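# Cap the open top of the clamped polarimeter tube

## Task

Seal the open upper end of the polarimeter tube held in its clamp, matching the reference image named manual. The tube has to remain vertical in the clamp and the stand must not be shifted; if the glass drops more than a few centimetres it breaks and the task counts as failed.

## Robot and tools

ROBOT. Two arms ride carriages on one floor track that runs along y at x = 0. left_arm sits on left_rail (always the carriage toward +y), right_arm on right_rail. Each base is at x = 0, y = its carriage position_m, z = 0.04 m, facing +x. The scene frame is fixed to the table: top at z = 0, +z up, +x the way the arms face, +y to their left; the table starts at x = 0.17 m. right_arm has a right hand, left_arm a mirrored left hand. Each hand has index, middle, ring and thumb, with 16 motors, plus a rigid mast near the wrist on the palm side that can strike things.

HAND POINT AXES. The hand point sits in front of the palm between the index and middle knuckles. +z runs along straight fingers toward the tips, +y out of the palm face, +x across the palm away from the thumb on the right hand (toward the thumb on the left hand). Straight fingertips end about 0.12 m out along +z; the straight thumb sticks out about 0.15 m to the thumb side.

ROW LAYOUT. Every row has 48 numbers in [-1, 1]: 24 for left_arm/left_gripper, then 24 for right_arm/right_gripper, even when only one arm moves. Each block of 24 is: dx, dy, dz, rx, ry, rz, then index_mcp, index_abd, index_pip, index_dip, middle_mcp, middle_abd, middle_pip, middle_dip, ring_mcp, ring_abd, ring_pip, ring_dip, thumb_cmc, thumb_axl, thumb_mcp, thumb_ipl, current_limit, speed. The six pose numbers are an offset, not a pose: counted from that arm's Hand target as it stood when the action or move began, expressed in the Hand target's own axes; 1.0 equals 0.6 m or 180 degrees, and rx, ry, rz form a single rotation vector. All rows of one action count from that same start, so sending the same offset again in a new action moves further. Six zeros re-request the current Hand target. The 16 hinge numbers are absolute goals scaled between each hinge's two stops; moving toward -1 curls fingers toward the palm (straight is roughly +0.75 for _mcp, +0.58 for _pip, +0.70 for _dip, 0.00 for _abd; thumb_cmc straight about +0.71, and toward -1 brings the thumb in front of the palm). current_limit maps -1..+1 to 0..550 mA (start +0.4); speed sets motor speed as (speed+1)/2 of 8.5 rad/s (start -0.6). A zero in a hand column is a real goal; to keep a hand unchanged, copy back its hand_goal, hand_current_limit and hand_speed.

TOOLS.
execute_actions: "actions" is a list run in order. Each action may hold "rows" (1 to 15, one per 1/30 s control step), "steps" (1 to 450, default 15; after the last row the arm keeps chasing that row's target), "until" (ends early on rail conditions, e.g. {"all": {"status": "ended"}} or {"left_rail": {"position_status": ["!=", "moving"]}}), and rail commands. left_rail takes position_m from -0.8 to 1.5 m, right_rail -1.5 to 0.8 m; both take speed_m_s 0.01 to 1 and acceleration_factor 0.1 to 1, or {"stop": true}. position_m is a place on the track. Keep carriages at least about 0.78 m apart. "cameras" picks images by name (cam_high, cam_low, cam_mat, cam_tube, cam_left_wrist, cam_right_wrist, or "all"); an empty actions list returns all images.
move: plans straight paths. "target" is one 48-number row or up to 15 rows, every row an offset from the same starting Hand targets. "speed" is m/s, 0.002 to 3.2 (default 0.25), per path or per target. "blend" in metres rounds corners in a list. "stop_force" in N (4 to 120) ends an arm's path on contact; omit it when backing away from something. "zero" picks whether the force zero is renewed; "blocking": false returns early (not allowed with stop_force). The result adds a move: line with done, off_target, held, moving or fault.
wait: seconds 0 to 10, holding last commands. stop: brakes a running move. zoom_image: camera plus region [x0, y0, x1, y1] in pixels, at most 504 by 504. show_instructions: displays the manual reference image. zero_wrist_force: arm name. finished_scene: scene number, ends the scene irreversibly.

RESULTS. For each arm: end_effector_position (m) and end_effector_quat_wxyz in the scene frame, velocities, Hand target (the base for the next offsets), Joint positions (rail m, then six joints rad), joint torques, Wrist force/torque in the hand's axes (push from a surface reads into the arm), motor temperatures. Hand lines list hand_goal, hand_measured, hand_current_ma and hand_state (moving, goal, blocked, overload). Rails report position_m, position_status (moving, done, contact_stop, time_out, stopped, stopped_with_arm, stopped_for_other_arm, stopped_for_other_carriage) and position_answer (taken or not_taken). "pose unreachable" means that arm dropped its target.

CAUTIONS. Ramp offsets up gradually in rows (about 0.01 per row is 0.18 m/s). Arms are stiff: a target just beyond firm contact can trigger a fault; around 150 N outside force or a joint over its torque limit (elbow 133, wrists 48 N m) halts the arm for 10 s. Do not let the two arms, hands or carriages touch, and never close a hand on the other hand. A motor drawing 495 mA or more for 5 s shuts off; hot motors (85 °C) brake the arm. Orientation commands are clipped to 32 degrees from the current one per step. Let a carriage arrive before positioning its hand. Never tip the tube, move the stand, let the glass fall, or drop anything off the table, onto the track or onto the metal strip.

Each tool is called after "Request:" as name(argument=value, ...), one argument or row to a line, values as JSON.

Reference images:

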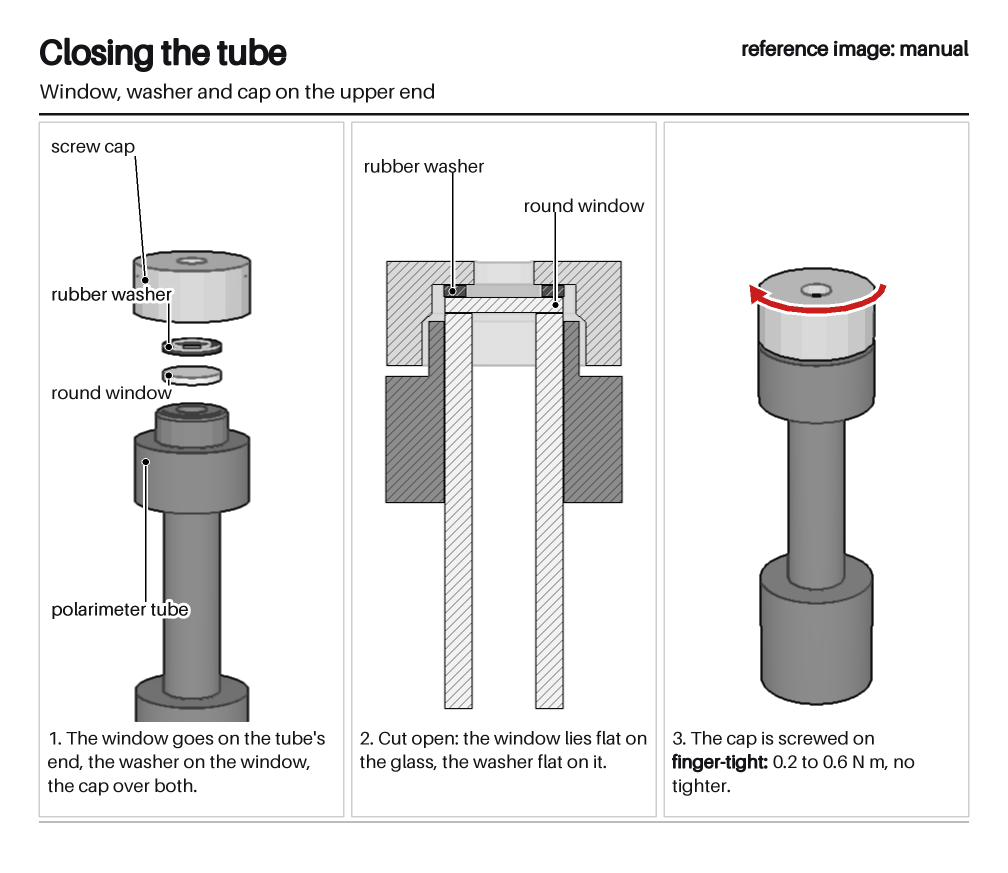

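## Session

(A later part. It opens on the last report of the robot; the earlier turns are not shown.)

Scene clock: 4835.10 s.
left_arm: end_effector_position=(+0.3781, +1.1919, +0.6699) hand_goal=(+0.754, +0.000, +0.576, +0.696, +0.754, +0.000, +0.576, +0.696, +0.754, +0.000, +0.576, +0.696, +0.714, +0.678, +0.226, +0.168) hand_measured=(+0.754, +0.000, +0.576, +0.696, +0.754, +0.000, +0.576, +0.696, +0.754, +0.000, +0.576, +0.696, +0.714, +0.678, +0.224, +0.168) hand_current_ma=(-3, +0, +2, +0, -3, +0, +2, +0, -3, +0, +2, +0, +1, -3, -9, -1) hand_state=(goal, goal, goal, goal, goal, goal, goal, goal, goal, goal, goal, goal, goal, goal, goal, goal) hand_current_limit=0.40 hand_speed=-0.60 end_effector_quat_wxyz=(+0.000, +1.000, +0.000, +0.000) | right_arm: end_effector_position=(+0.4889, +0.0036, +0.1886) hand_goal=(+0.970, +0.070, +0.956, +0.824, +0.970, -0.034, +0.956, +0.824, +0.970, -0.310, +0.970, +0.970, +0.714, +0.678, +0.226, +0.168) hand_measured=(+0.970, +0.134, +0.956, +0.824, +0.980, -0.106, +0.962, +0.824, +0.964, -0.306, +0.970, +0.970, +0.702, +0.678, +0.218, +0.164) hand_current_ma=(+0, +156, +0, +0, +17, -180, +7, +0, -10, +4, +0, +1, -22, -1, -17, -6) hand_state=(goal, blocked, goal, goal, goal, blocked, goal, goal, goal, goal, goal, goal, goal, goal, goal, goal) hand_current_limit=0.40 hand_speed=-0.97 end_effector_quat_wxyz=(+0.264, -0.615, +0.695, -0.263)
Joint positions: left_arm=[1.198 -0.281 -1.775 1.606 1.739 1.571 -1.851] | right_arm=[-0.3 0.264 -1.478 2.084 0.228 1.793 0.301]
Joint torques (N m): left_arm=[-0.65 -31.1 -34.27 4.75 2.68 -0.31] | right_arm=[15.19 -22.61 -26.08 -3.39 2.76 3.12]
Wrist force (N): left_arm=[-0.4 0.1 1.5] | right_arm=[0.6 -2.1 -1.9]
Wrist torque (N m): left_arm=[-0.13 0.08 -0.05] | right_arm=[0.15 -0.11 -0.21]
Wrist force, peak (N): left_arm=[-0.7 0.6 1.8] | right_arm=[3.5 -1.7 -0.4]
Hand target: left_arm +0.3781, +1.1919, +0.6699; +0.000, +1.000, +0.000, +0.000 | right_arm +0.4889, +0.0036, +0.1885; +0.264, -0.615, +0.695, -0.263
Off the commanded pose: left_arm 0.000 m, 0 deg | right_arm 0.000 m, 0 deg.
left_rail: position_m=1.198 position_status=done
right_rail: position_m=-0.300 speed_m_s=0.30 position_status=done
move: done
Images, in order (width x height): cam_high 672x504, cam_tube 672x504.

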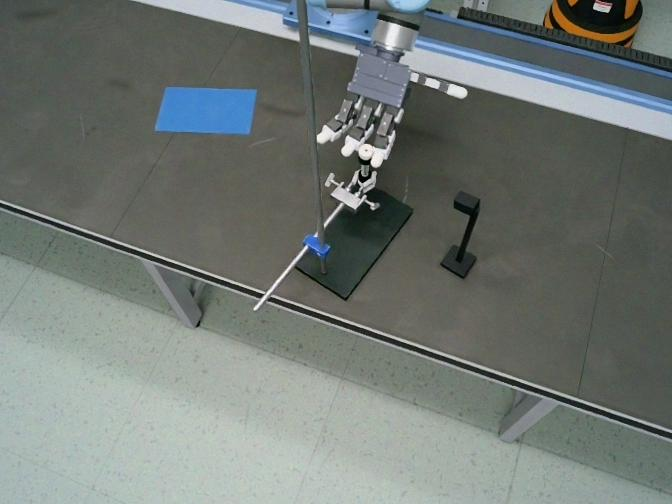

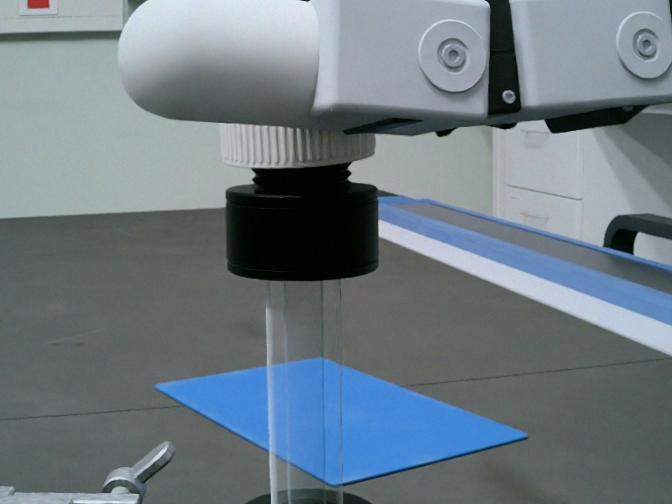

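Request:
move(
  target=[
    [0,0,0,0,0,0,0.754,0,0.576,0.696,0.754,0,0.576,0.696,0.754,0,0.576,0.696,0.714,0.678,0.226,0.168,0.4,-0.6,0.000139,0.000956,-0.00092,0,0,0,0.97,0.07,0.956,0.823,0.97,-0.035,0.956,0.823,0.97,-0.31,0.97,0.97,0.714,0.678,0.226,0.168,0.4,-0.97],
    [0,0,0,0,0,0,0.754,0,0.576,0.696,0.754,0,0.576,0.696,0.754,0,0.576,0.696,0.714,0.678,0.226,0.168,0.4,-0.6,0.03281,-0.0016,-0.00045,-0.001938,-0.030689,-0.032169,0.97,0.07,0.956,0.823,0.97,-0.035,0.956,0.823,0.97,-0.31,0.97,0.97,0.714,0.678,0.226,0.168,0.4,-0.97],
    [0,0,0,0,0,0,0.754,0,0.576,0.696,0.754,0,0.576,0.696,0.754,0,0.576,0.696,0.714,0.678,0.226,0.168,0.4,-0.6,0.06487,-0.00742,0.00318,-0.003876,-0.061378,-0.064338,0.97,0.07,0.956,0.823,0.97,-0.035,0.956,0.823,0.97,-0.31,0.97,0.97,0.714,0.678,0.226,0.168,0.4,-0.97],
    [0,0,0,0,0,0,0.754,0,0.576,0.696,0.754,0,0.576,0.696,0.754,0,0.576,0.696,0.714,0.678,0.226,0.168,0.4,-0.6,0.09569,-0.01639,0.00988,-0.005813,-0.092067,-0.096507,0.97,0.07,0.956,0.823,0.97,-0.035,0.956,0.823,0.97,-0.31,0.97,0.97,0.714,0.678,0.226,0.168,0.4,-0.97],
    [0,0,0,0,0,0,0.754,0,0.576,0.696,0.754,0,0.576,0.696,0.754,0,0.576,0.696,0.714,0.678,0.226,0.168,0.4,-0.6,0.12467,-0.02834,0.01953,-0.007751,-0.122756,-0.128676,0.97,0.07,0.956,0.823,0.97,-0.035,0.956,0.823,0.97,-0.31,0.97,0.97,0.714,0.678,0.226,0.168,0.4,-0.97],
    [0,0,0,0,0,0,0.754,0,0.576,0.696,0.754,0,0.576,0.696,0.754,0,0.576,0.696,0.714,0.678,0.226,0.168,0.4,-0.6,0.15126,-0.04304,0.03195,-0.009689,-0.153444,-0.160844,0.97,0.07,0.956,0.823,0.97,-0.035,0.956,0.823,0.97,-0.31,0.97,0.97,0.714,0.678,0.226,0.168,0.4,-0.97],
    [0,0,0,0,0,0,0.754,0,0.576,0.696,0.754,0,0.576,0.696,0.754,0,0.576,0.696,0.714,0.678,0.226,0.168,0.4,-0.6,0.17512,-0.06019,0.04688,-0.011627,-0.184133,-0.193013,0.97,0.07,0.956,0.823,0.97,-0.035,0.956,0.823,0.97,-0.31,0.97,0.97,0.714,0.678,0.226,0.168,0.4,-0.97],
  ],
  speed=[0.01, 0.1, 0.1, 0.1, 0.1, 0.1, 0.1],
  blend=[0.0003, 0.006, 0.006, 0.006, 0.006, 0.006, 0],
  cameras=["cam_high", "cam_tube"],
)

Request:
zoom_image(
  camera="cam_high",
  region=[350, 136, 380, 166],
)

Request:
zoom_image(
  camera="cam_tube",
  region=[200, 60, 400, 210],
)

Scene clock: 4867.07 s.
left_arm: end_effector_position=(+0.3781, +1.1919, +0.6699) hand_goal=(+0.754, +0.000, +0.576, +0.696, +0.754, +0.000, +0.576, +0.696, +0.754, +0.000, +0.576, +0.696, +0.714, +0.678, +0.226, +0.168) hand_measured=(+0.754, +0.000, +0.576, +0.696, +0.754, +0.000, +0.576, +0.696, +0.754, +0.000, +0.576, +0.696, +0.714, +0.678, +0.224, +0.168) hand_current_ma=(-3, +0, +2, +0, -3, +0, +2, +0, -3, +0, +2, +0, +1, -3, -9, -1) hand_state=(goal, goal, goal, goal, goal, goal, goal, goal, goal, goal, goal, goal, goal, goal, goal, goal) hand_current_limit=0.40 hand_speed=-0.60 end_effector_quat_wxyz=(+0.000, +1.000, +0.000, +0.000) | right_arm: end_effector_position=(+0.5230, -0.1058, +0.1886) hand_goal=(+0.970, +0.070, +0.956, +0.824, +0.970, -0.034, +0.956, +0.824, +0.970, -0.310, +0.970, +0.970, +0.714, +0.678, +0.226, +0.168) hand_measured=(+0.976, +0.134, +0.958, +0.824, +0.978, -0.106, +0.962, +0.824, +0.964, -0.306, +0.970, +0.970, +0.702, +0.678, +0.218, +0.164) hand_current_ma=(+9, +156, +2, +0, +14, -180, +7, +0, -10, +4, +0, +1, -22, -1, -17, -6) hand_state=(goal, blocked, goal, goal, goal, blocked, goal, goal, goal, goal, goal, goal, goal, goal, goal, goal) hand_current_limit=0.40 hand_speed=-0.97 end_effector_quat_wxyz=(-0.348, +0.845, -0.385, +0.133)
Joint positions: left_arm=[1.198 -0.281 -1.775 1.606 1.739 1.571 -1.851] | right_arm=[-0.3 -0.17 -1.424 2.07 0.416 0.975 -0.726]
Joint torques (N m): left_arm=[-1.33 -30.29 -34.4 4.58 2.7 -0.43] | right_arm=[-17.32 -24.18 -40.47 7.47 -3.27 -3.89]
Wrist force (N): left_arm=[-0.6 0.5 1.2] | right_arm=[1.5 -2.9 -1.1]
Wrist torque (N m): left_arm=[-0.07 0.11 -0.08] | right_arm=[0.06 -0.07 0.05]
Wrist force, peak (N): left_arm=[-1.0 0.0 1.5] | right_arm=[1.7 -3.0 -1.3]
Hand target: left_arm +0.3781, +1.1919, +0.6699; +0.000, +1.000, +0.000, +0.000 | right_arm +0.5230, -0.1058, +0.1886; -0.348, +0.845, -0.385, +0.133
Off the commanded pose: left_arm 0.000 m, 0 deg | right_arm 0.000 m, 0 deg.
left_rail: position_m=1.198 position_status=done
right_rail: position_m=-0.300 speed_m_s=0.30 position_status=done
move: done
Images, in order (width x height): cam_high 672x504, cam_tube 672x504.

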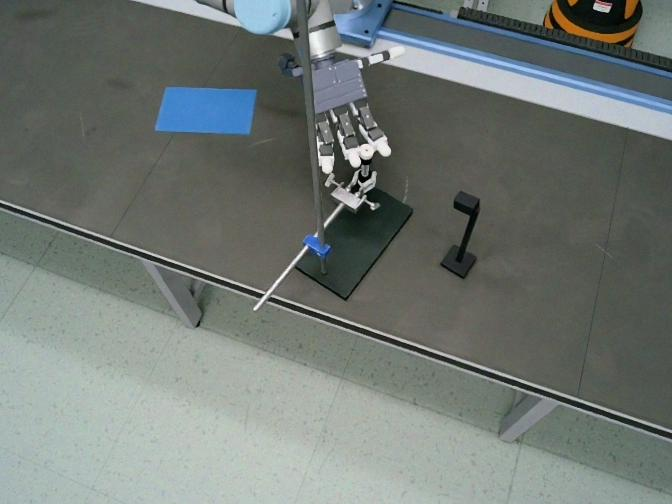

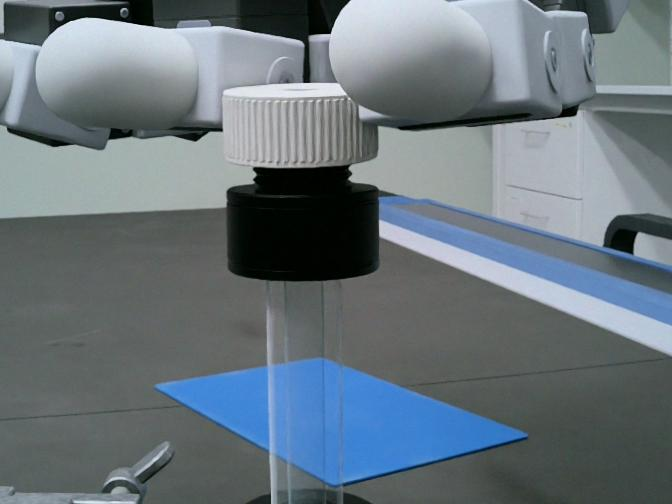

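Scaled by 16.800 from the camera's 672x504 image, which has a finer 960x720 frame.

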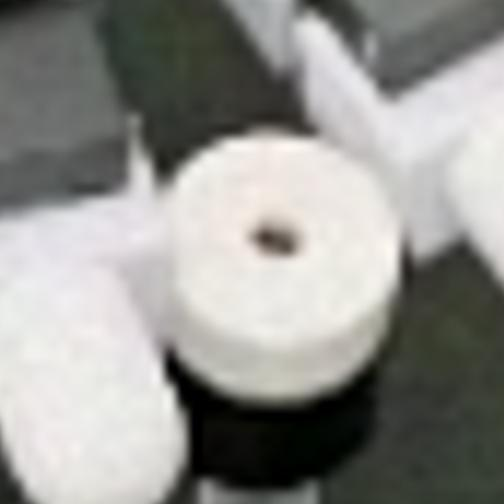

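Scaled by 2.520 from the camera's 672x504 image, which has a finer 960x720 frame.

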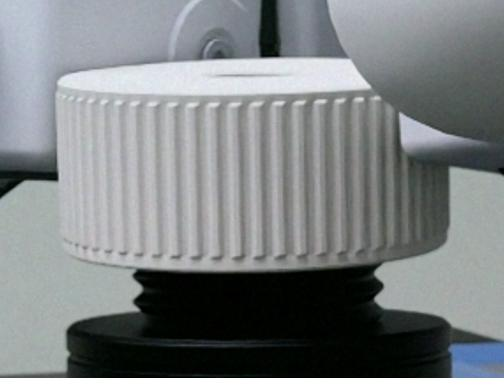

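Request:
move(
  target=[
    [0,0,0,0,0,0,0.754,0,0.576,0.696,0.754,0,0.576,0.696,0.754,0,0.576,0.696,0.714,0.678,0.226,0.168,0.4,-0.6,0.03267,-0.00256,0.00047,-0.001938,-0.030689,-0.032169,0.97,0.07,0.956,0.823,0.97,-0.035,0.956,0.823,0.97,-0.31,0.97,0.97,0.714,0.678,0.226,0.168,0.4,-0.97],
    [0,0,0,0,0,0,0.754,0,0.576,0.696,0.754,0,0.576,0.696,0.754,0,0.576,0.696,0.714,0.678,0.226,0.168,0.4,-0.6,0.06473,-0.00838,0.0041,-0.003876,-0.061378,-0.064338,0.97,0.07,0.956,0.823,0.97,-0.035,0.956,0.823,0.97,-0.31,0.97,0.97,0.714,0.678,0.226,0.168,0.4,-0.97],
    [0,0,0,0,0,0,0.754,0,0.576,0.696,0.754,0,0.576,0.696,0.754,0,0.576,0.696,0.714,0.678,0.226,0.168,0.4,-0.6,0.09555,-0.01735,0.0108,-0.005813,-0.092067,-0.096507,0.97,0.07,0.956,0.823,0.97,-0.035,0.956,0.823,0.97,-0.31,0.97,0.97,0.714,0.678,0.226,0.168,0.4,-0.97],
    [0,0,0,0,0,0,0.754,0,0.576,0.696,0.754,0,0.576,0.696,0.754,0,0.576,0.696,0.714,0.678,0.226,0.168,0.4,-0.6,0.12453,-0.0293,0.02045,-0.007751,-0.122756,-0.128676,0.97,0.07,0.956,0.823,0.97,-0.035,0.956,0.823,0.97,-0.31,0.97,0.97,0.714,0.678,0.226,0.168,0.4,-0.97],
    [0,0,0,0,0,0,0.754,0,0.576,0.696,0.754,0,0.576,0.696,0.754,0,0.576,0.696,0.714,0.678,0.226,0.168,0.4,-0.6,0.15112,-0.044,0.03287,-0.009689,-0.153444,-0.160844,0.97,0.07,0.956,0.823,0.97,-0.035,0.956,0.823,0.97,-0.31,0.97,0.97,0.714,0.678,0.226,0.168,0.4,-0.97],
    [0,0,0,0,0,0,0.754,0,0.576,0.696,0.754,0,0.576,0.696,0.754,0,0.576,0.696,0.714,0.678,0.226,0.168,0.4,-0.6,0.17498,-0.06115,0.0478,-0.011627,-0.184133,-0.193013,0.97,0.07,0.956,0.823,0.97,-0.035,0.956,0.823,0.97,-0.31,0.97,0.97,0.714,0.678,0.226,0.168,0.4,-0.97],
  ],
  speed=0.1,
  blend=0.006,
  cameras=["cam_high", "cam_tube"],
)

Request:
zoom_image(
  camera="cam_high",
  region=[350, 136, 380, 166],
)

Request:
zoom_image(
  camera="cam_tube",
  region=[200, 60, 400, 210],
)

Scene clock: 4887.77 s.
left_arm: end_effector_position=(+0.3781, +1.1919, +0.6699) hand_goal=(+0.754, +0.000, +0.576, +0.696, +0.754, +0.000, +0.576, +0.696, +0.754, +0.000, +0.576, +0.696, +0.714, +0.678, +0.226, +0.168) hand_measured=(+0.754, +0.000, +0.576, +0.696, +0.754, +0.000, +0.576, +0.696, +0.754, +0.000, +0.576, +0.696, +0.714, +0.678, +0.224, +0.168) hand_current_ma=(-3, +0, +2, +0, -3, +0, +2, +0, -3, +0, +2, +0, +1, -3, -9, -1) hand_state=(goal, goal, goal, goal, goal, goal, goal, goal, goal, goal, goal, goal, goal, goal, goal, goal) hand_current_limit=0.40 hand_speed=-0.60 end_effector_quat_wxyz=(+0.000, +1.000, +0.000, +0.000) | right_arm: end_effector_position=(+0.6278, -0.1529, +0.1886) hand_goal=(+0.970, +0.070, +0.956, +0.824, +0.970, -0.034, +0.956, +0.824, +0.970, -0.310, +0.970, +0.970, +0.714, +0.678, +0.226, +0.168) hand_measured=(+0.982, +0.134, +0.960, +0.824, +0.978, -0.106, +0.962, +0.824, +0.964, -0.306, +0.970, +0.970, +0.702, +0.678, +0.218, +0.164) hand_current_ma=(+20, +156, +4, +0, +15, -180, +7, +0, -10, +4, +0, +1, -22, -1, -17, -6) hand_state=(goal, blocked, goal, goal, goal, blocked, goal, goal, goal, goal, goal, goal, goal, goal, goal, goal) hand_current_limit=0.40 hand_speed=-0.97 end_effector_quat_wxyz=(-0.372, +0.928, -0.008, -0.020)
Joint positions: left_arm=[1.198 -0.281 -1.775 1.606 1.739 1.571 -1.851] | right_arm=[-0.3 -0.208 -1.046 1.715 1.137 0.839 -1.853]
Joint torques (N m): left_arm=[-0.56 -30.21 -34.11 4.75 2.75 -0.4] | right_arm=[16.75 -50.95 -38.43 9.2 1.44 -3.99]
Wrist force (N): left_arm=[-0.4 0.0 1.4] | right_arm=[0.9 -3.1 -0.5]
Wrist torque (N m): left_arm=[-0.14 0.09 -0.05] | right_arm=[-0.07 -0.08 -0.04]
Wrist force, peak (N): left_arm=[-0.7 -0.1 2.0] | right_arm=[1.9 -3.2 -1.3]
Hand target: left_arm +0.3781, +1.1919, +0.6699; +0.000, +1.000, +0.000, +0.000 | right_arm +0.6278, -0.1529, +0.1886; -0.372, +0.928, -0.008, -0.020
Off the commanded pose: left_arm 0.000 m, 0 deg | right_arm 0.000 m, 0 deg.
left_rail: position_m=1.198 position_status=done
right_rail: position_m=-0.300 speed_m_s=0.30 position_status=done
move: done
Images, in order (width x height): cam_high 672x504, cam_tube 672x504.

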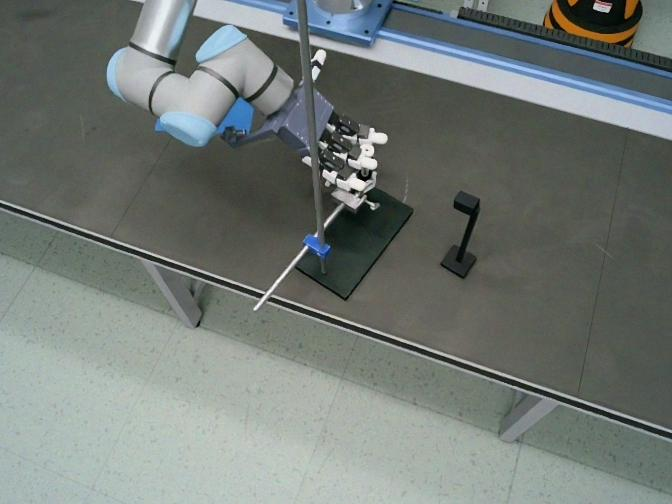

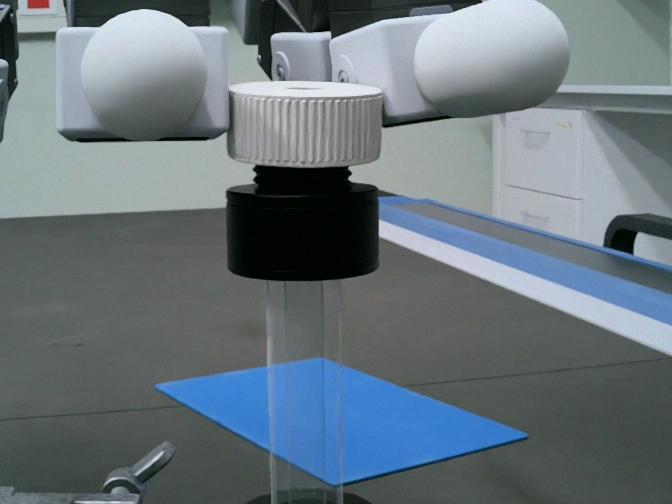

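Scaled by 16.800 from the camera's 672x504 image, which has a finer 960x720 frame.

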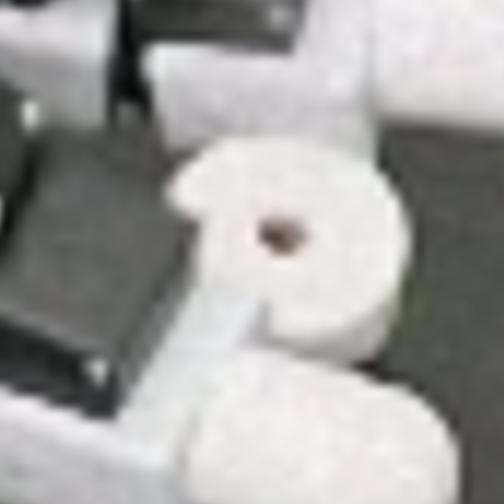

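Scaled by 2.520 from the camera's 672x504 image, which has a finer 960x720 frame.

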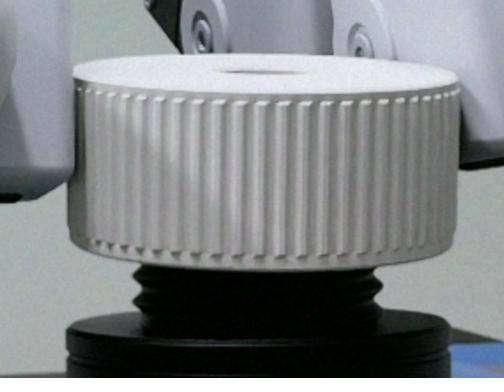

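Request:
zoom_image(
  camera="cam_tube",
  region=[215, 70, 305, 180],
)

Request:
zoom_image(
  camera="cam_tube",
  region=[300, 70, 390, 180],
)

Scaled by 4.582 from the camera's 672x504 image, which has a finer 960x720 frame.

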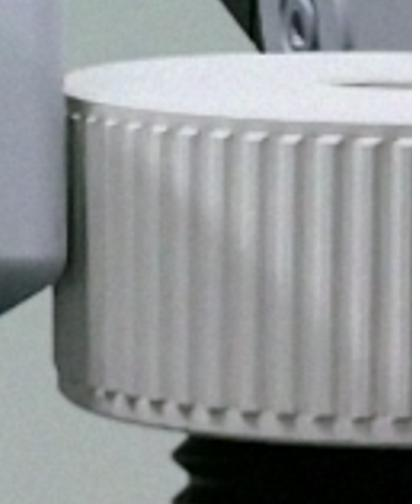

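Scaled by 4.582 from the camera's 672x504 image, which has a finer 960x720 frame.

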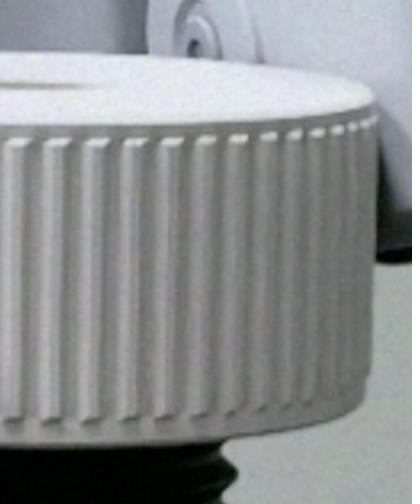

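Request:
move(
  target=[0,0,0,0,0,0,0.754,0,0.576,0.696,0.754,0,0.576,0.696,0.754,0,0.576,0.696,0.714,0.678,0.226,0.168,0.4,-0.6,0.0003,0.001448,-0.001381,0,0,0,0.97,0.07,0.956,0.823,0.97,-0.035,0.956,0.823,0.97,-0.31,0.97,0.97,0.714,0.678,0.226,0.168,0.4,-0.97],
  speed=0.005,
  cameras=["cam_high", "cam_tube"],
)

Request:
zoom_image(
  camera="cam_high",
  region=[350, 136, 380, 166],
)

Request:
zoom_image(
  camera="cam_tube",
  region=[200, 60, 400, 210],
)

Scene clock: 4935.67 s.
left_arm: end_effector_position=(+0.3781, +1.1919, +0.6699) hand_goal=(+0.754, +0.000, +0.576, +0.696, +0.754, +0.000, +0.576, +0.696, +0.754, +0.000, +0.576, +0.696, +0.714, +0.678, +0.226, +0.168) hand_measured=(+0.754, +0.000, +0.576, +0.696, +0.754, +0.000, +0.576, +0.696, +0.754, +0.000, +0.576, +0.696, +0.714, +0.678, +0.224, +0.168) hand_current_ma=(-3, +0, +2, +0, -3, +0, +2, +0, -3, +0, +2, +0, +1, -3, -9, -1) hand_state=(goal, goal, goal, goal, goal, goal, goal, goal, goal, goal, goal, goal, goal, goal, goal, goal) hand_current_limit=0.40 hand_speed=-0.60 end_effector_quat_wxyz=(+0.000, +1.000, +0.000, +0.000) | right_arm: end_effector_position=(+0.6280, -0.1541, +0.1886) hand_goal=(+0.970, +0.070, +0.956, +0.824, +0.970, -0.034, +0.956, +0.824, +0.970, -0.310, +0.970, +0.970, +0.714, +0.678, +0.226, +0.168) hand_measured=(+0.980, +0.134, +0.960, +0.824, +0.978, -0.106, +0.962, +0.824, +0.964, -0.306, +0.970, +0.970, +0.702, +0.678, +0.218, +0.164) hand_current_ma=(+17, +156, +4, +0, +13, -180, +7, +0, -10, +4, +0, +1, -22, -1, -17, -6) hand_state=(goal, blocked, goal, goal, goal, blocked, goal, goal, goal, goal, goal, goal, goal, goal, goal, goal) hand_current_limit=0.40 hand_speed=-0.97 end_effector_quat_wxyz=(-0.372, +0.928, -0.008, -0.020)
Joint positions: left_arm=[1.198 -0.281 -1.775 1.606 1.739 1.571 -1.851] | right_arm=[-0.3 -0.21 -1.046 1.715 1.139 0.839 -1.855]
Joint torques (N m): left_arm=[-3.12 -30.25 -34.02 4.58 2.9 -0.32] | right_arm=[-19.55 -51.24 -39.43 8.78 1.4 -3.34]
Wrist force (N): left_arm=[-0.3 0.3 1.0] | right_arm=[0.6 -2.9 -0.2]
Wrist torque (N m): left_arm=[-0.08 0.07 -0.05] | right_arm=[-0.10 -0.14 -0.07]
Wrist force, peak (N): left_arm=[-0.4 0.2 1.8] | right_arm=[1.2 -3.3 -0.6]
Hand target: left_arm +0.3781, +1.1919, +0.6699; +0.000, +1.000, +0.000, +0.000 | right_arm +0.6280, -0.1541, +0.1886; -0.372, +0.928, -0.008, -0.020
Off the commanded pose: left_arm 0.000 m, 0 deg | right_arm 0.000 m, 0 deg.
left_rail: position_m=1.198 position_status=done
right_rail: position_m=-0.300 speed_m_s=0.30 position_status=done
move: done
Images, in order (width x height): cam_high 672x504, cam_tube 672x504.

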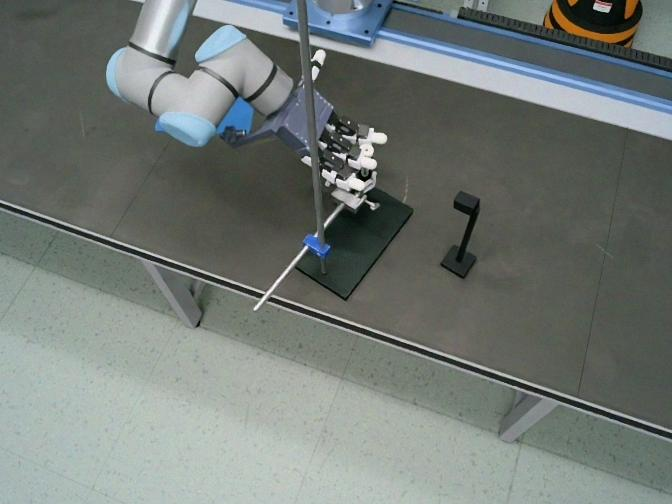

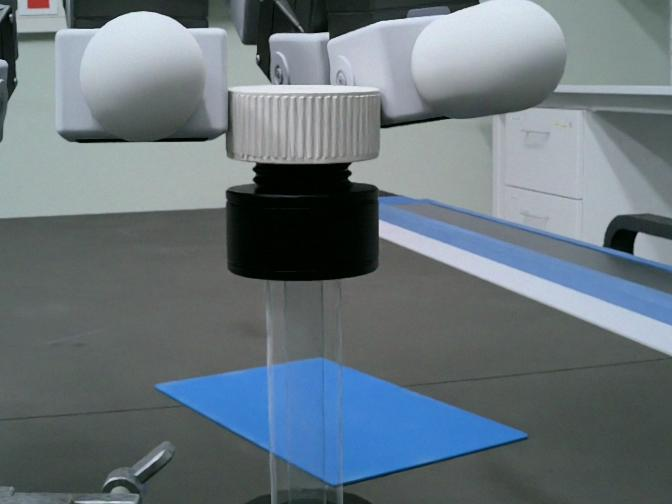

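Scaled by 16.800 from the camera's 672x504 image, which has a finer 960x720 frame.

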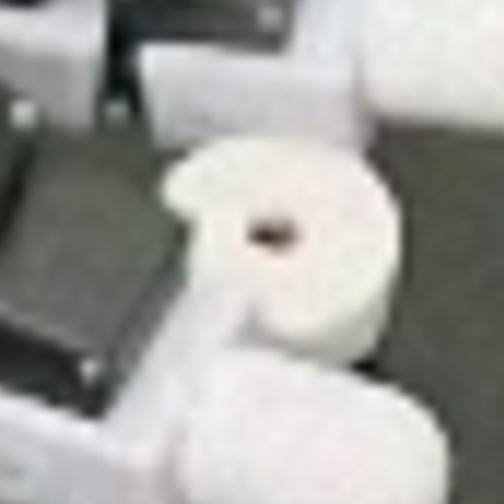

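Scaled by 2.520 from the camera's 672x504 image, which has a finer 960x720 frame.

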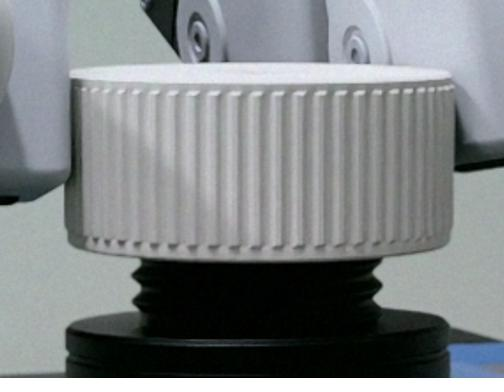

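Request:
move(
  target=[0,0,0,0,0,0,0.754,0,0.576,0.696,0.754,0,0.576,0.696,0.754,0,0.576,0.696,0.714,0.678,0.226,0.168,0.4,-0.6,0,0.001206,-0.001151,0,0,0,0.97,0.07,0.956,0.823,0.97,-0.035,0.956,0.823,0.97,-0.31,0.97,0.97,0.714,0.678,0.226,0.168,0.4,-0.97],
  speed=0.005,
  cameras=["cam_high", "cam_tube"],
)

Request:
zoom_image(
  camera="cam_high",
  region=[350, 136, 380, 166],
)

Request:
zoom_image(
  camera="cam_tube",
  region=[200, 60, 400, 210],
)

Scene clock: 4943.80 s.
left_arm: end_effector_position=(+0.3781, +1.1919, +0.6699) hand_goal=(+0.754, +0.000, +0.576, +0.696, +0.754, +0.000, +0.576, +0.696, +0.754, +0.000, +0.576, +0.696, +0.714, +0.678, +0.226, +0.168) hand_measured=(+0.754, +0.000, +0.576, +0.696, +0.754, +0.000, +0.576, +0.696, +0.754, +0.000, +0.576, +0.696, +0.714, +0.678, +0.224, +0.168) hand_current_ma=(-3, +0, +2, +0, -3, +0, +2, +0, -3, +0, +2, +0, +1, -3, -9, -1) hand_state=(goal, goal, goal, goal, goal, goal, goal, goal, goal, goal, goal, goal, goal, goal, goal, goal) hand_current_limit=0.40 hand_speed=-0.60 end_effector_quat_wxyz=(+0.000, +1.000, +0.000, +0.000) | right_arm: end_effector_position=(+0.6280, -0.1551, +0.1886) hand_goal=(+0.970, +0.070, +0.956, +0.824, +0.970, -0.034, +0.956, +0.824, +0.970, -0.310, +0.970, +0.970, +0.714, +0.678, +0.226, +0.168) hand_measured=(+0.976, +0.134, +0.960, +0.824, +0.976, -0.106, +0.960, +0.824, +0.964, -0.306, +0.970, +0.970, +0.702, +0.678, +0.218, +0.164) hand_current_ma=(+9, +156, +3, +0, +8, -180, +5, +0, -10, +4, +0, +1, -22, -1, -17, -6) hand_state=(goal, blocked, goal, goal, goal, blocked, goal, goal, goal, goal, goal, goal, goal, goal, goal, goal) hand_current_limit=0.40 hand_speed=-0.97 end_effector_quat_wxyz=(-0.372, +0.928, -0.008, -0.020)
Joint positions: left_arm=[1.198 -0.281 -1.775 1.606 1.739 1.571 -1.851] | right_arm=[-0.3 -0.211 -1.046 1.716 1.14 0.839 -1.857]
Joint torques (N m): left_arm=[-1.07 -30.05 -34.13 4.62 2.69 -0.4] | right_arm=[-19.88 -50.74 -21.33 8.98 1.39 -3.56]
Wrist force (N): left_arm=[-0.5 -0.1 0.5] | right_arm=[0.8 -2.3 -0.4]
Wrist torque (N m): left_arm=[-0.08 0.08 -0.05] | right_arm=[-0.04 -0.13 -0.05]
Wrist force, peak (N): left_arm=[-1.0 0.3 1.7] | right_arm=[1.1 -3.1 -0.3]
Hand target: left_arm +0.3781, +1.1919, +0.6699; +0.000, +1.000, +0.000, +0.000 | right_arm +0.6280, -0.1551, +0.1886; -0.372, +0.928, -0.008, -0.020
Off the commanded pose: left_arm 0.000 m, 0 deg | right_arm 0.000 m, 0 deg.
left_rail: position_m=1.198 position_status=done
right_rail: position_m=-0.300 speed_m_s=0.30 position_status=done
move: done
Images, in order (width x height): cam_high 672x504, cam_tube 672x504.

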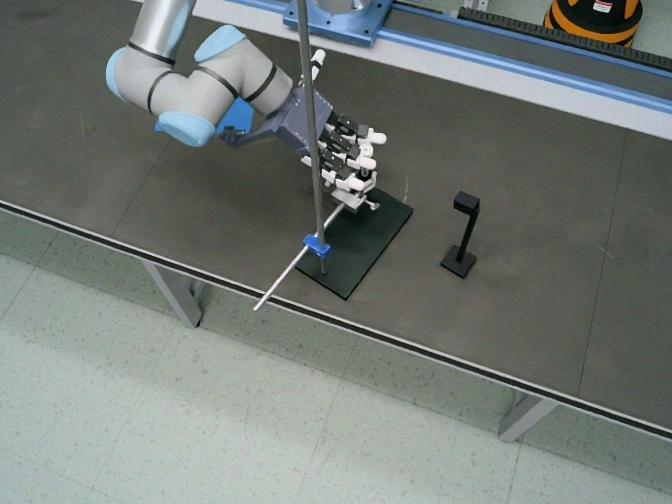

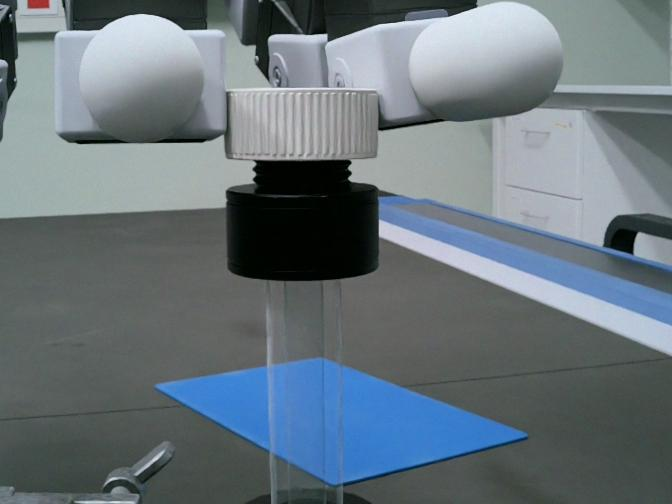

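Scaled by 16.800 from the camera's 672x504 image, which has a finer 960x720 frame.

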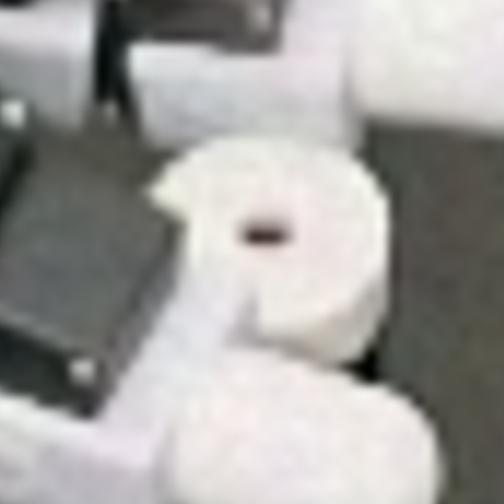

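Scaled by 2.520 from the camera's 672x504 image, which has a finer 960x720 frame.

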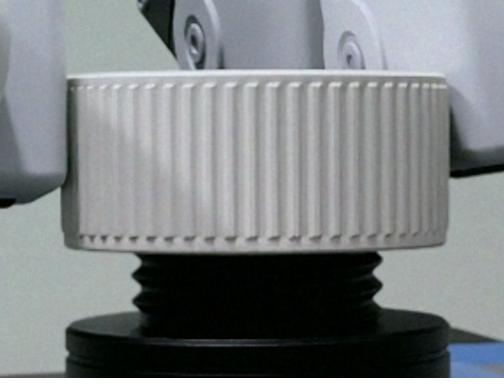

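Request:
move(
  target=[
    [0,0,0,0,0,0,0.754,0,0.576,0.696,0.754,0,0.576,0.696,0.754,0,0.576,0.696,0.714,0.678,0.226,0.168,0.4,-0.6,0.000073,0.001151,0.001206,0,0,0,0.97,0.07,0.956,0.823,0.97,-0.035,0.956,0.823,0.97,-0.31,0.97,0.97,0.714,0.678,0.226,0.168,0.4,-0.97],
    [0,0,0,0,0,0,0.754,0,0.576,0.696,0.754,0,0.576,0.696,0.754,0,0.576,0.696,0.714,0.678,0.226,0.168,0.4,-0.6,-0.03292,0.00024,0.00417,0.001938,0.030689,0.032169,0.97,0.07,0.956,0.823,0.97,-0.035,0.956,0.823,0.97,-0.31,0.97,0.97,0.714,0.678,0.226,0.168,0.4,-0.97],
    [0,0,0,0,0,0,0.754,0,0.576,0.696,0.754,0,0.576,0.696,0.754,0,0.576,0.696,0.714,0.678,0.226,0.168,0.4,-0.6,-0.06523,-0.00398,0.01026,0.003876,0.061378,0.064338,0.97,0.07,0.956,0.823,0.97,-0.035,0.956,0.823,0.97,-0.31,0.97,0.97,0.714,0.678,0.226,0.168,0.4,-0.97],
    [0,0,0,0,0,0,0.754,0,0.576,0.696,0.754,0,0.576,0.696,0.754,0,0.576,0.696,0.714,0.678,0.226,0.168,0.4,-0.6,-0.09621,-0.01146,0.01936,0.005813,0.092067,0.096507,0.97,0.07,0.956,0.823,0.97,-0.035,0.956,0.823,0.97,-0.31,0.97,0.97,0.714,0.678,0.226,0.168,0.4,-0.97],
    [0,0,0,0,0,0,0.754,0,0.576,0.696,0.754,0,0.576,0.696,0.754,0,0.576,0.696,0.714,0.678,0.226,0.168,0.4,-0.6,-0.12527,-0.02203,0.0313,0.007751,0.122756,0.128676,0.97,0.07,0.956,0.823,0.97,-0.035,0.956,0.823,0.97,-0.31,0.97,0.97,0.714,0.678,0.226,0.168,0.4,-0.97],
    [0,0,0,0,0,0,0.754,0,0.576,0.696,0.754,0,0.576,0.696,0.754,0,0.576,0.696,0.714,0.678,0.226,0.168,0.4,-0.6,-0.15184,-0.03548,0.04585,0.009689,0.153444,0.160844,0.97,0.07,0.956,0.823,0.97,-0.035,0.956,0.823,0.97,-0.31,0.97,0.97,0.714,0.678,0.226,0.168,0.4,-0.97],
  ],
  speed=[0.01, 0.1, 0.1, 0.1, 0.1, 0.1],
  blend=[0.0003, 0.006, 0.006, 0.006, 0.006, 0],
  cameras=["cam_high", "cam_tube"],
)

Request:
zoom_image(
  camera="cam_high",
  region=[350, 136, 380, 166],
)

Request:
zoom_image(
  camera="cam_tube",
  region=[200, 60, 400, 210],
)

Scene clock: 4985.90 s.
left_arm: end_effector_position=(+0.3781, +1.1919, +0.6699) hand_goal=(+0.754, +0.000, +0.576, +0.696, +0.754, +0.000, +0.576, +0.696, +0.754, +0.000, +0.576, +0.696, +0.714, +0.678, +0.226, +0.168) hand_measured=(+0.754, +0.000, +0.576, +0.696, +0.754, +0.000, +0.576, +0.696, +0.754, +0.000, +0.576, +0.696, +0.714, +0.678, +0.224, +0.168) hand_current_ma=(-3, +0, +2, +0, -3, +0, +2, +0, -3, +0, +2, +0, +1, -3, -9, -1) hand_state=(goal, goal, goal, goal, goal, goal, goal, goal, goal, goal, goal, goal, goal, goal, goal, goal) hand_current_limit=0.40 hand_speed=-0.60 end_effector_quat_wxyz=(+0.000, +1.000, +0.000, +0.000) | right_arm: end_effector_position=(+0.5367, -0.1208, +0.1873) hand_goal=(+0.970, +0.070, +0.956, +0.824, +0.970, -0.034, +0.956, +0.824, +0.970, -0.310, +0.970, +0.970, +0.714, +0.678, +0.226, +0.168) hand_measured=(+0.972, +0.134, +0.960, +0.824, +0.976, -0.106, +0.960, +0.824, +0.964, -0.306, +0.970, +0.970, +0.702, +0.678, +0.218, +0.164) hand_current_ma=(+1, +156, +6, +0, +9, -180, +4, +0, -10, +4, +0, +1, -22, -1, -17, -6) hand_state=(goal, blocked, goal, goal, goal, blocked, goal, goal, goal, goal, goal, goal, goal, goal, goal, goal) hand_current_limit=0.40 hand_speed=-0.97 end_effector_quat_wxyz=(-0.356, +0.869, -0.325, +0.108)
Joint positions: left_arm=[1.198 -0.281 -1.775 1.606 1.739 1.571 -1.851] | right_arm=[-0.3 -0.207 -1.363 2.025 0.517 0.898 -0.924]
Joint torques (N m): left_arm=[-0.85 -30.7 -34.4 4.46 2.71 -0.29] | right_arm=[16.22 -55.96 -22.2 -0.42 1.52 2.63]
Wrist force (N): left_arm=[-0.8 -0.1 0.8] | right_arm=[1.4 -2.3 -0.8]
Wrist torque (N m): left_arm=[-0.10 0.12 -0.08] | right_arm=[-0.01 -0.10 -0.16]
Wrist force, peak (N): left_arm=[-1.1 0.8 1.4] | right_arm=[1.4 -3.0 -2.0]
Hand target: left_arm +0.3781, +1.1919, +0.6699; +0.000, +1.000, +0.000, +0.000 | right_arm +0.5367, -0.1208, +0.1873; -0.356, +0.869, -0.325, +0.108
Off the commanded pose: left_arm 0.000 m, 0 deg | right_arm 0.000 m, 0 deg.
left_rail: position_m=1.198 position_status=done
right_rail: position_m=-0.300 speed_m_s=0.30 position_status=done
move: done
Images, in order (width x height): cam_high 672x504, cam_tube 672x504.

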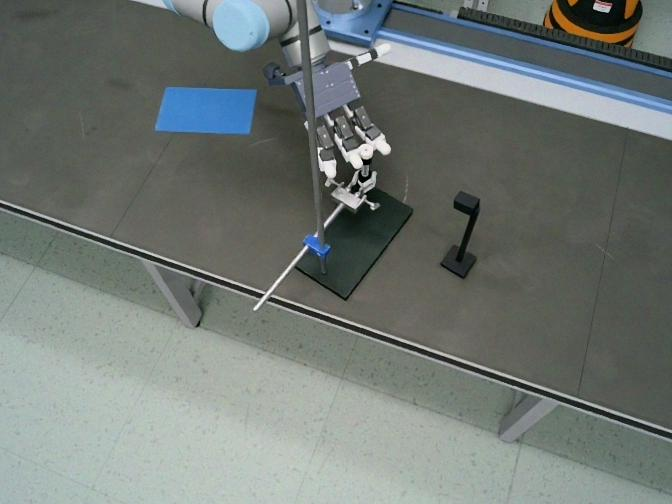

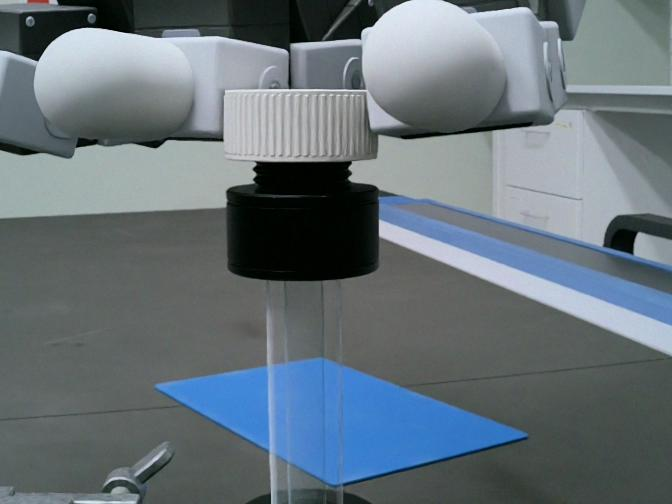

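Scaled by 16.800 from the camera's 672x504 image, which has a finer 960x720 frame.

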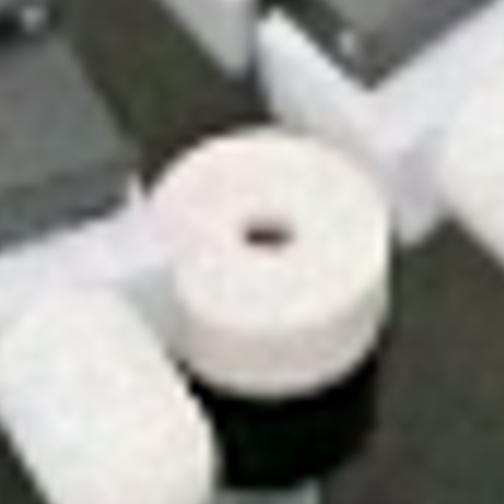

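Scaled by 2.520 from the camera's 672x504 image, which has a finer 960x720 frame.

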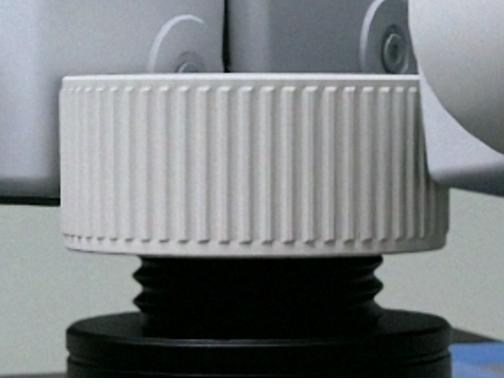

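Request:
move(
  target=[
    [0,0,0,0,0,0,0.754,0,0.576,0.696,0.754,0,0.576,0.696,0.754,0,0.576,0.696,0.714,0.678,0.226,0.168,0.4,-0.6,-0.03296,-0.00076,0.00282,0.001938,0.030689,0.032169,0.97,0.07,0.956,0.823,0.97,-0.035,0.956,0.823,0.97,-0.31,0.97,0.97,0.714,0.678,0.226,0.168,0.4,-0.97],
    [0,0,0,0,0,0,0.754,0,0.576,0.696,0.754,0,0.576,0.696,0.754,0,0.576,0.696,0.714,0.678,0.226,0.168,0.4,-0.6,-0.06526,-0.00485,0.00878,0.003876,0.061378,0.064338,0.97,0.07,0.956,0.823,0.97,-0.035,0.956,0.823,0.97,-0.31,0.97,0.97,0.714,0.678,0.226,0.168,0.4,-0.97],
    [0,0,0,0,0,0,0.754,0,0.576,0.696,0.754,0,0.576,0.696,0.754,0,0.576,0.696,0.714,0.678,0.226,0.168,0.4,-0.6,-0.09621,-0.01218,0.01774,0.005813,0.092067,0.096507,0.97,0.07,0.956,0.823,0.97,-0.035,0.956,0.823,0.97,-0.31,0.97,0.97,0.714,0.678,0.226,0.168,0.4,-0.97],
    [0,0,0,0,0,0,0.754,0,0.576,0.696,0.754,0,0.576,0.696,0.754,0,0.576,0.696,0.714,0.678,0.226,0.168,0.4,-0.6,-0.12527,-0.02275,0.02968,0.007751,0.122756,0.128676,0.97,0.07,0.956,0.823,0.97,-0.035,0.956,0.823,0.97,-0.31,0.97,0.97,0.714,0.678,0.226,0.168,0.4,-0.97],
    [0,0,0,0,0,0,0.754,0,0.576,0.696,0.754,0,0.576,0.696,0.754,0,0.576,0.696,0.714,0.678,0.226,0.168,0.4,-0.6,-0.15184,-0.0362,0.04423,0.009689,0.153444,0.160844,0.97,0.07,0.956,0.823,0.97,-0.035,0.956,0.823,0.97,-0.31,0.97,0.97,0.714,0.678,0.226,0.168,0.4,-0.97],
  ],
  speed=0.1,
  blend=0.006,
  cameras=["cam_high", "cam_tube"],
)

Request:
zoom_image(
  camera="cam_high",
  region=[350, 136, 380, 166],
)

Request:
zoom_image(
  camera="cam_tube",
  region=[200, 60, 400, 210],
)

Scene clock: 5005.20 s.
left_arm: end_effector_position=(+0.3781, +1.1919, +0.6699) hand_goal=(+0.754, +0.000, +0.576, +0.696, +0.754, +0.000, +0.576, +0.696, +0.754, +0.000, +0.576, +0.696, +0.714, +0.678, +0.226, +0.168) hand_measured=(+0.754, +0.000, +0.576, +0.696, +0.754, +0.000, +0.576, +0.696, +0.754, +0.000, +0.576, +0.696, +0.714, +0.678, +0.224, +0.168) hand_current_ma=(-3, +0, +2, +0, -3, +0, +2, +0, -3, +0, +2, +0, +1, -3, -9, -1) hand_state=(goal, goal, goal, goal, goal, goal, goal, goal, goal, goal, goal, goal, goal, goal, goal, goal) hand_current_limit=0.40 hand_speed=-0.60 end_effector_quat_wxyz=(+0.000, +1.000, +0.000, +0.000) | right_arm: end_effector_position=(+0.4887, -0.0361, +0.1870) hand_goal=(+0.970, +0.070, +0.956, +0.824, +0.970, -0.034, +0.956, +0.824, +0.970, -0.310, +0.970, +0.970, +0.714, +0.678, +0.226, +0.168) hand_measured=(+0.966, +0.134, +0.958, +0.824, +0.976, -0.108, +0.960, +0.824, +0.964, -0.306, +0.970, +0.970, +0.702, +0.678, +0.218, +0.164) hand_current_ma=(-4, +156, +1, +0, +9, -186, +3, +0, -10, +4, +0, +1, -22, -1, -17, -6) hand_state=(goal, blocked, goal, goal, goal, blocked, goal, goal, goal, goal, goal, goal, goal, goal, goal, goal) hand_current_limit=0.40 hand_speed=-0.97 end_effector_quat_wxyz=(-0.298, +0.706, -0.603, +0.224)
Joint positions: left_arm=[1.198 -0.281 -1.775 1.606 1.739 1.571 -1.851] | right_arm=[-0.3 0.097 -1.531 2.141 0.201 1.487 -0.026]
Joint torques (N m): left_arm=[-1.12 -31.29 -33.85 4.6 2.77 -0.27] | right_arm=[19.18 -19.1 -44.07 -2.17 1.66 3.43]
Wrist force (N): left_arm=[-0.6 0.2 1.4] | right_arm=[2.7 -2.4 -0.3]
Wrist torque (N m): left_arm=[-0.12 0.11 -0.06] | right_arm=[-0.10 0.00 -0.01]
Wrist force, peak (N): left_arm=[-0.5 0.2 1.7] | right_arm=[3.5 -2.0 -1.0]
Hand target: left_arm +0.3781, +1.1919, +0.6699; +0.000, +1.000, +0.000, +0.000 | right_arm +0.4887, -0.0361, +0.1870; -0.298, +0.705, -0.603, +0.224
Off the commanded pose: left_arm 0.000 m, 0 deg | right_arm 0.000 m, 0 deg.
left_rail: position_m=1.198 position_status=done
right_rail: position_m=-0.300 speed_m_s=0.30 position_status=done
move: done
Images, in order (width x height): cam_high 672x504, cam_tube 672x504.

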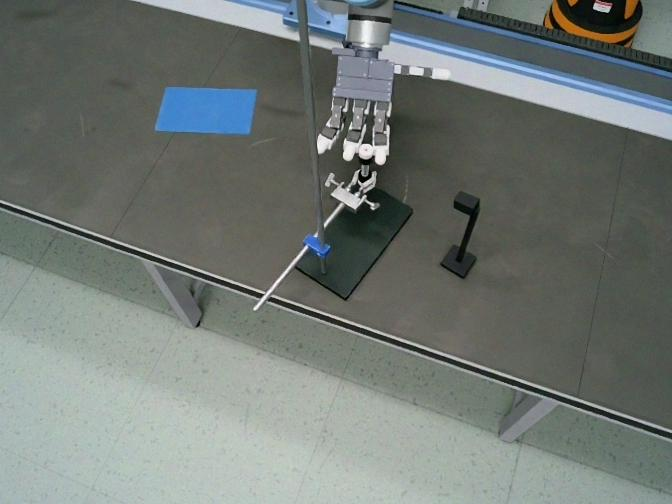

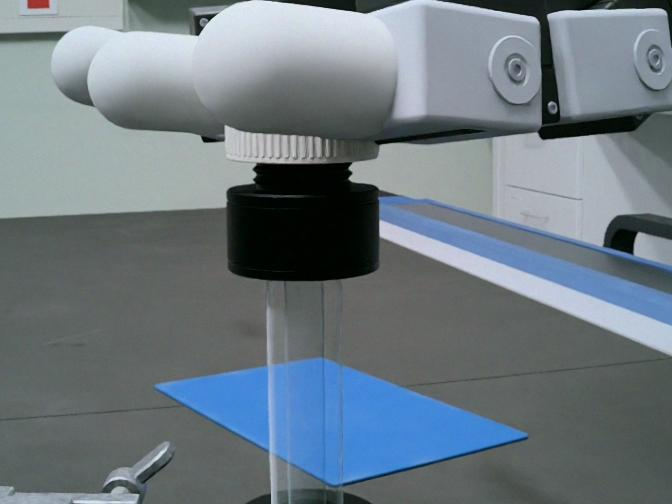

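Scaled by 16.800 from the camera's 672x504 image, which has a finer 960x720 frame.

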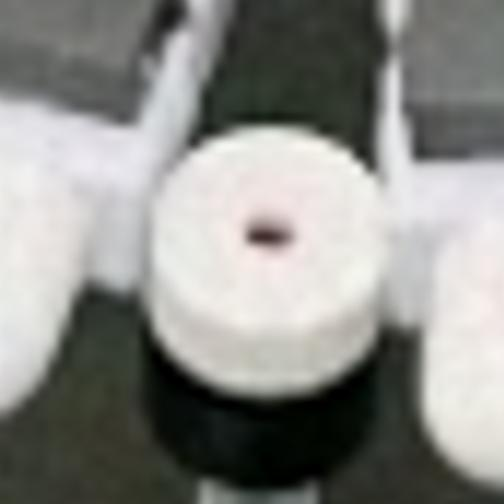

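Scaled by 2.520 from the camera's 672x504 image, which has a finer 960x720 frame.

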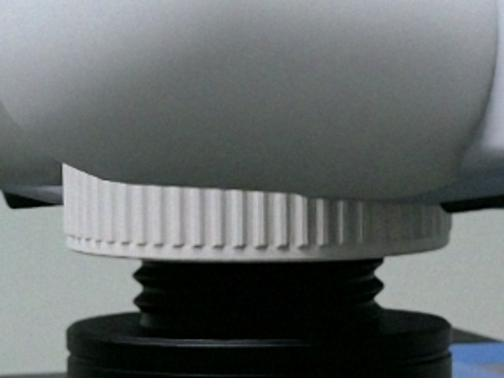

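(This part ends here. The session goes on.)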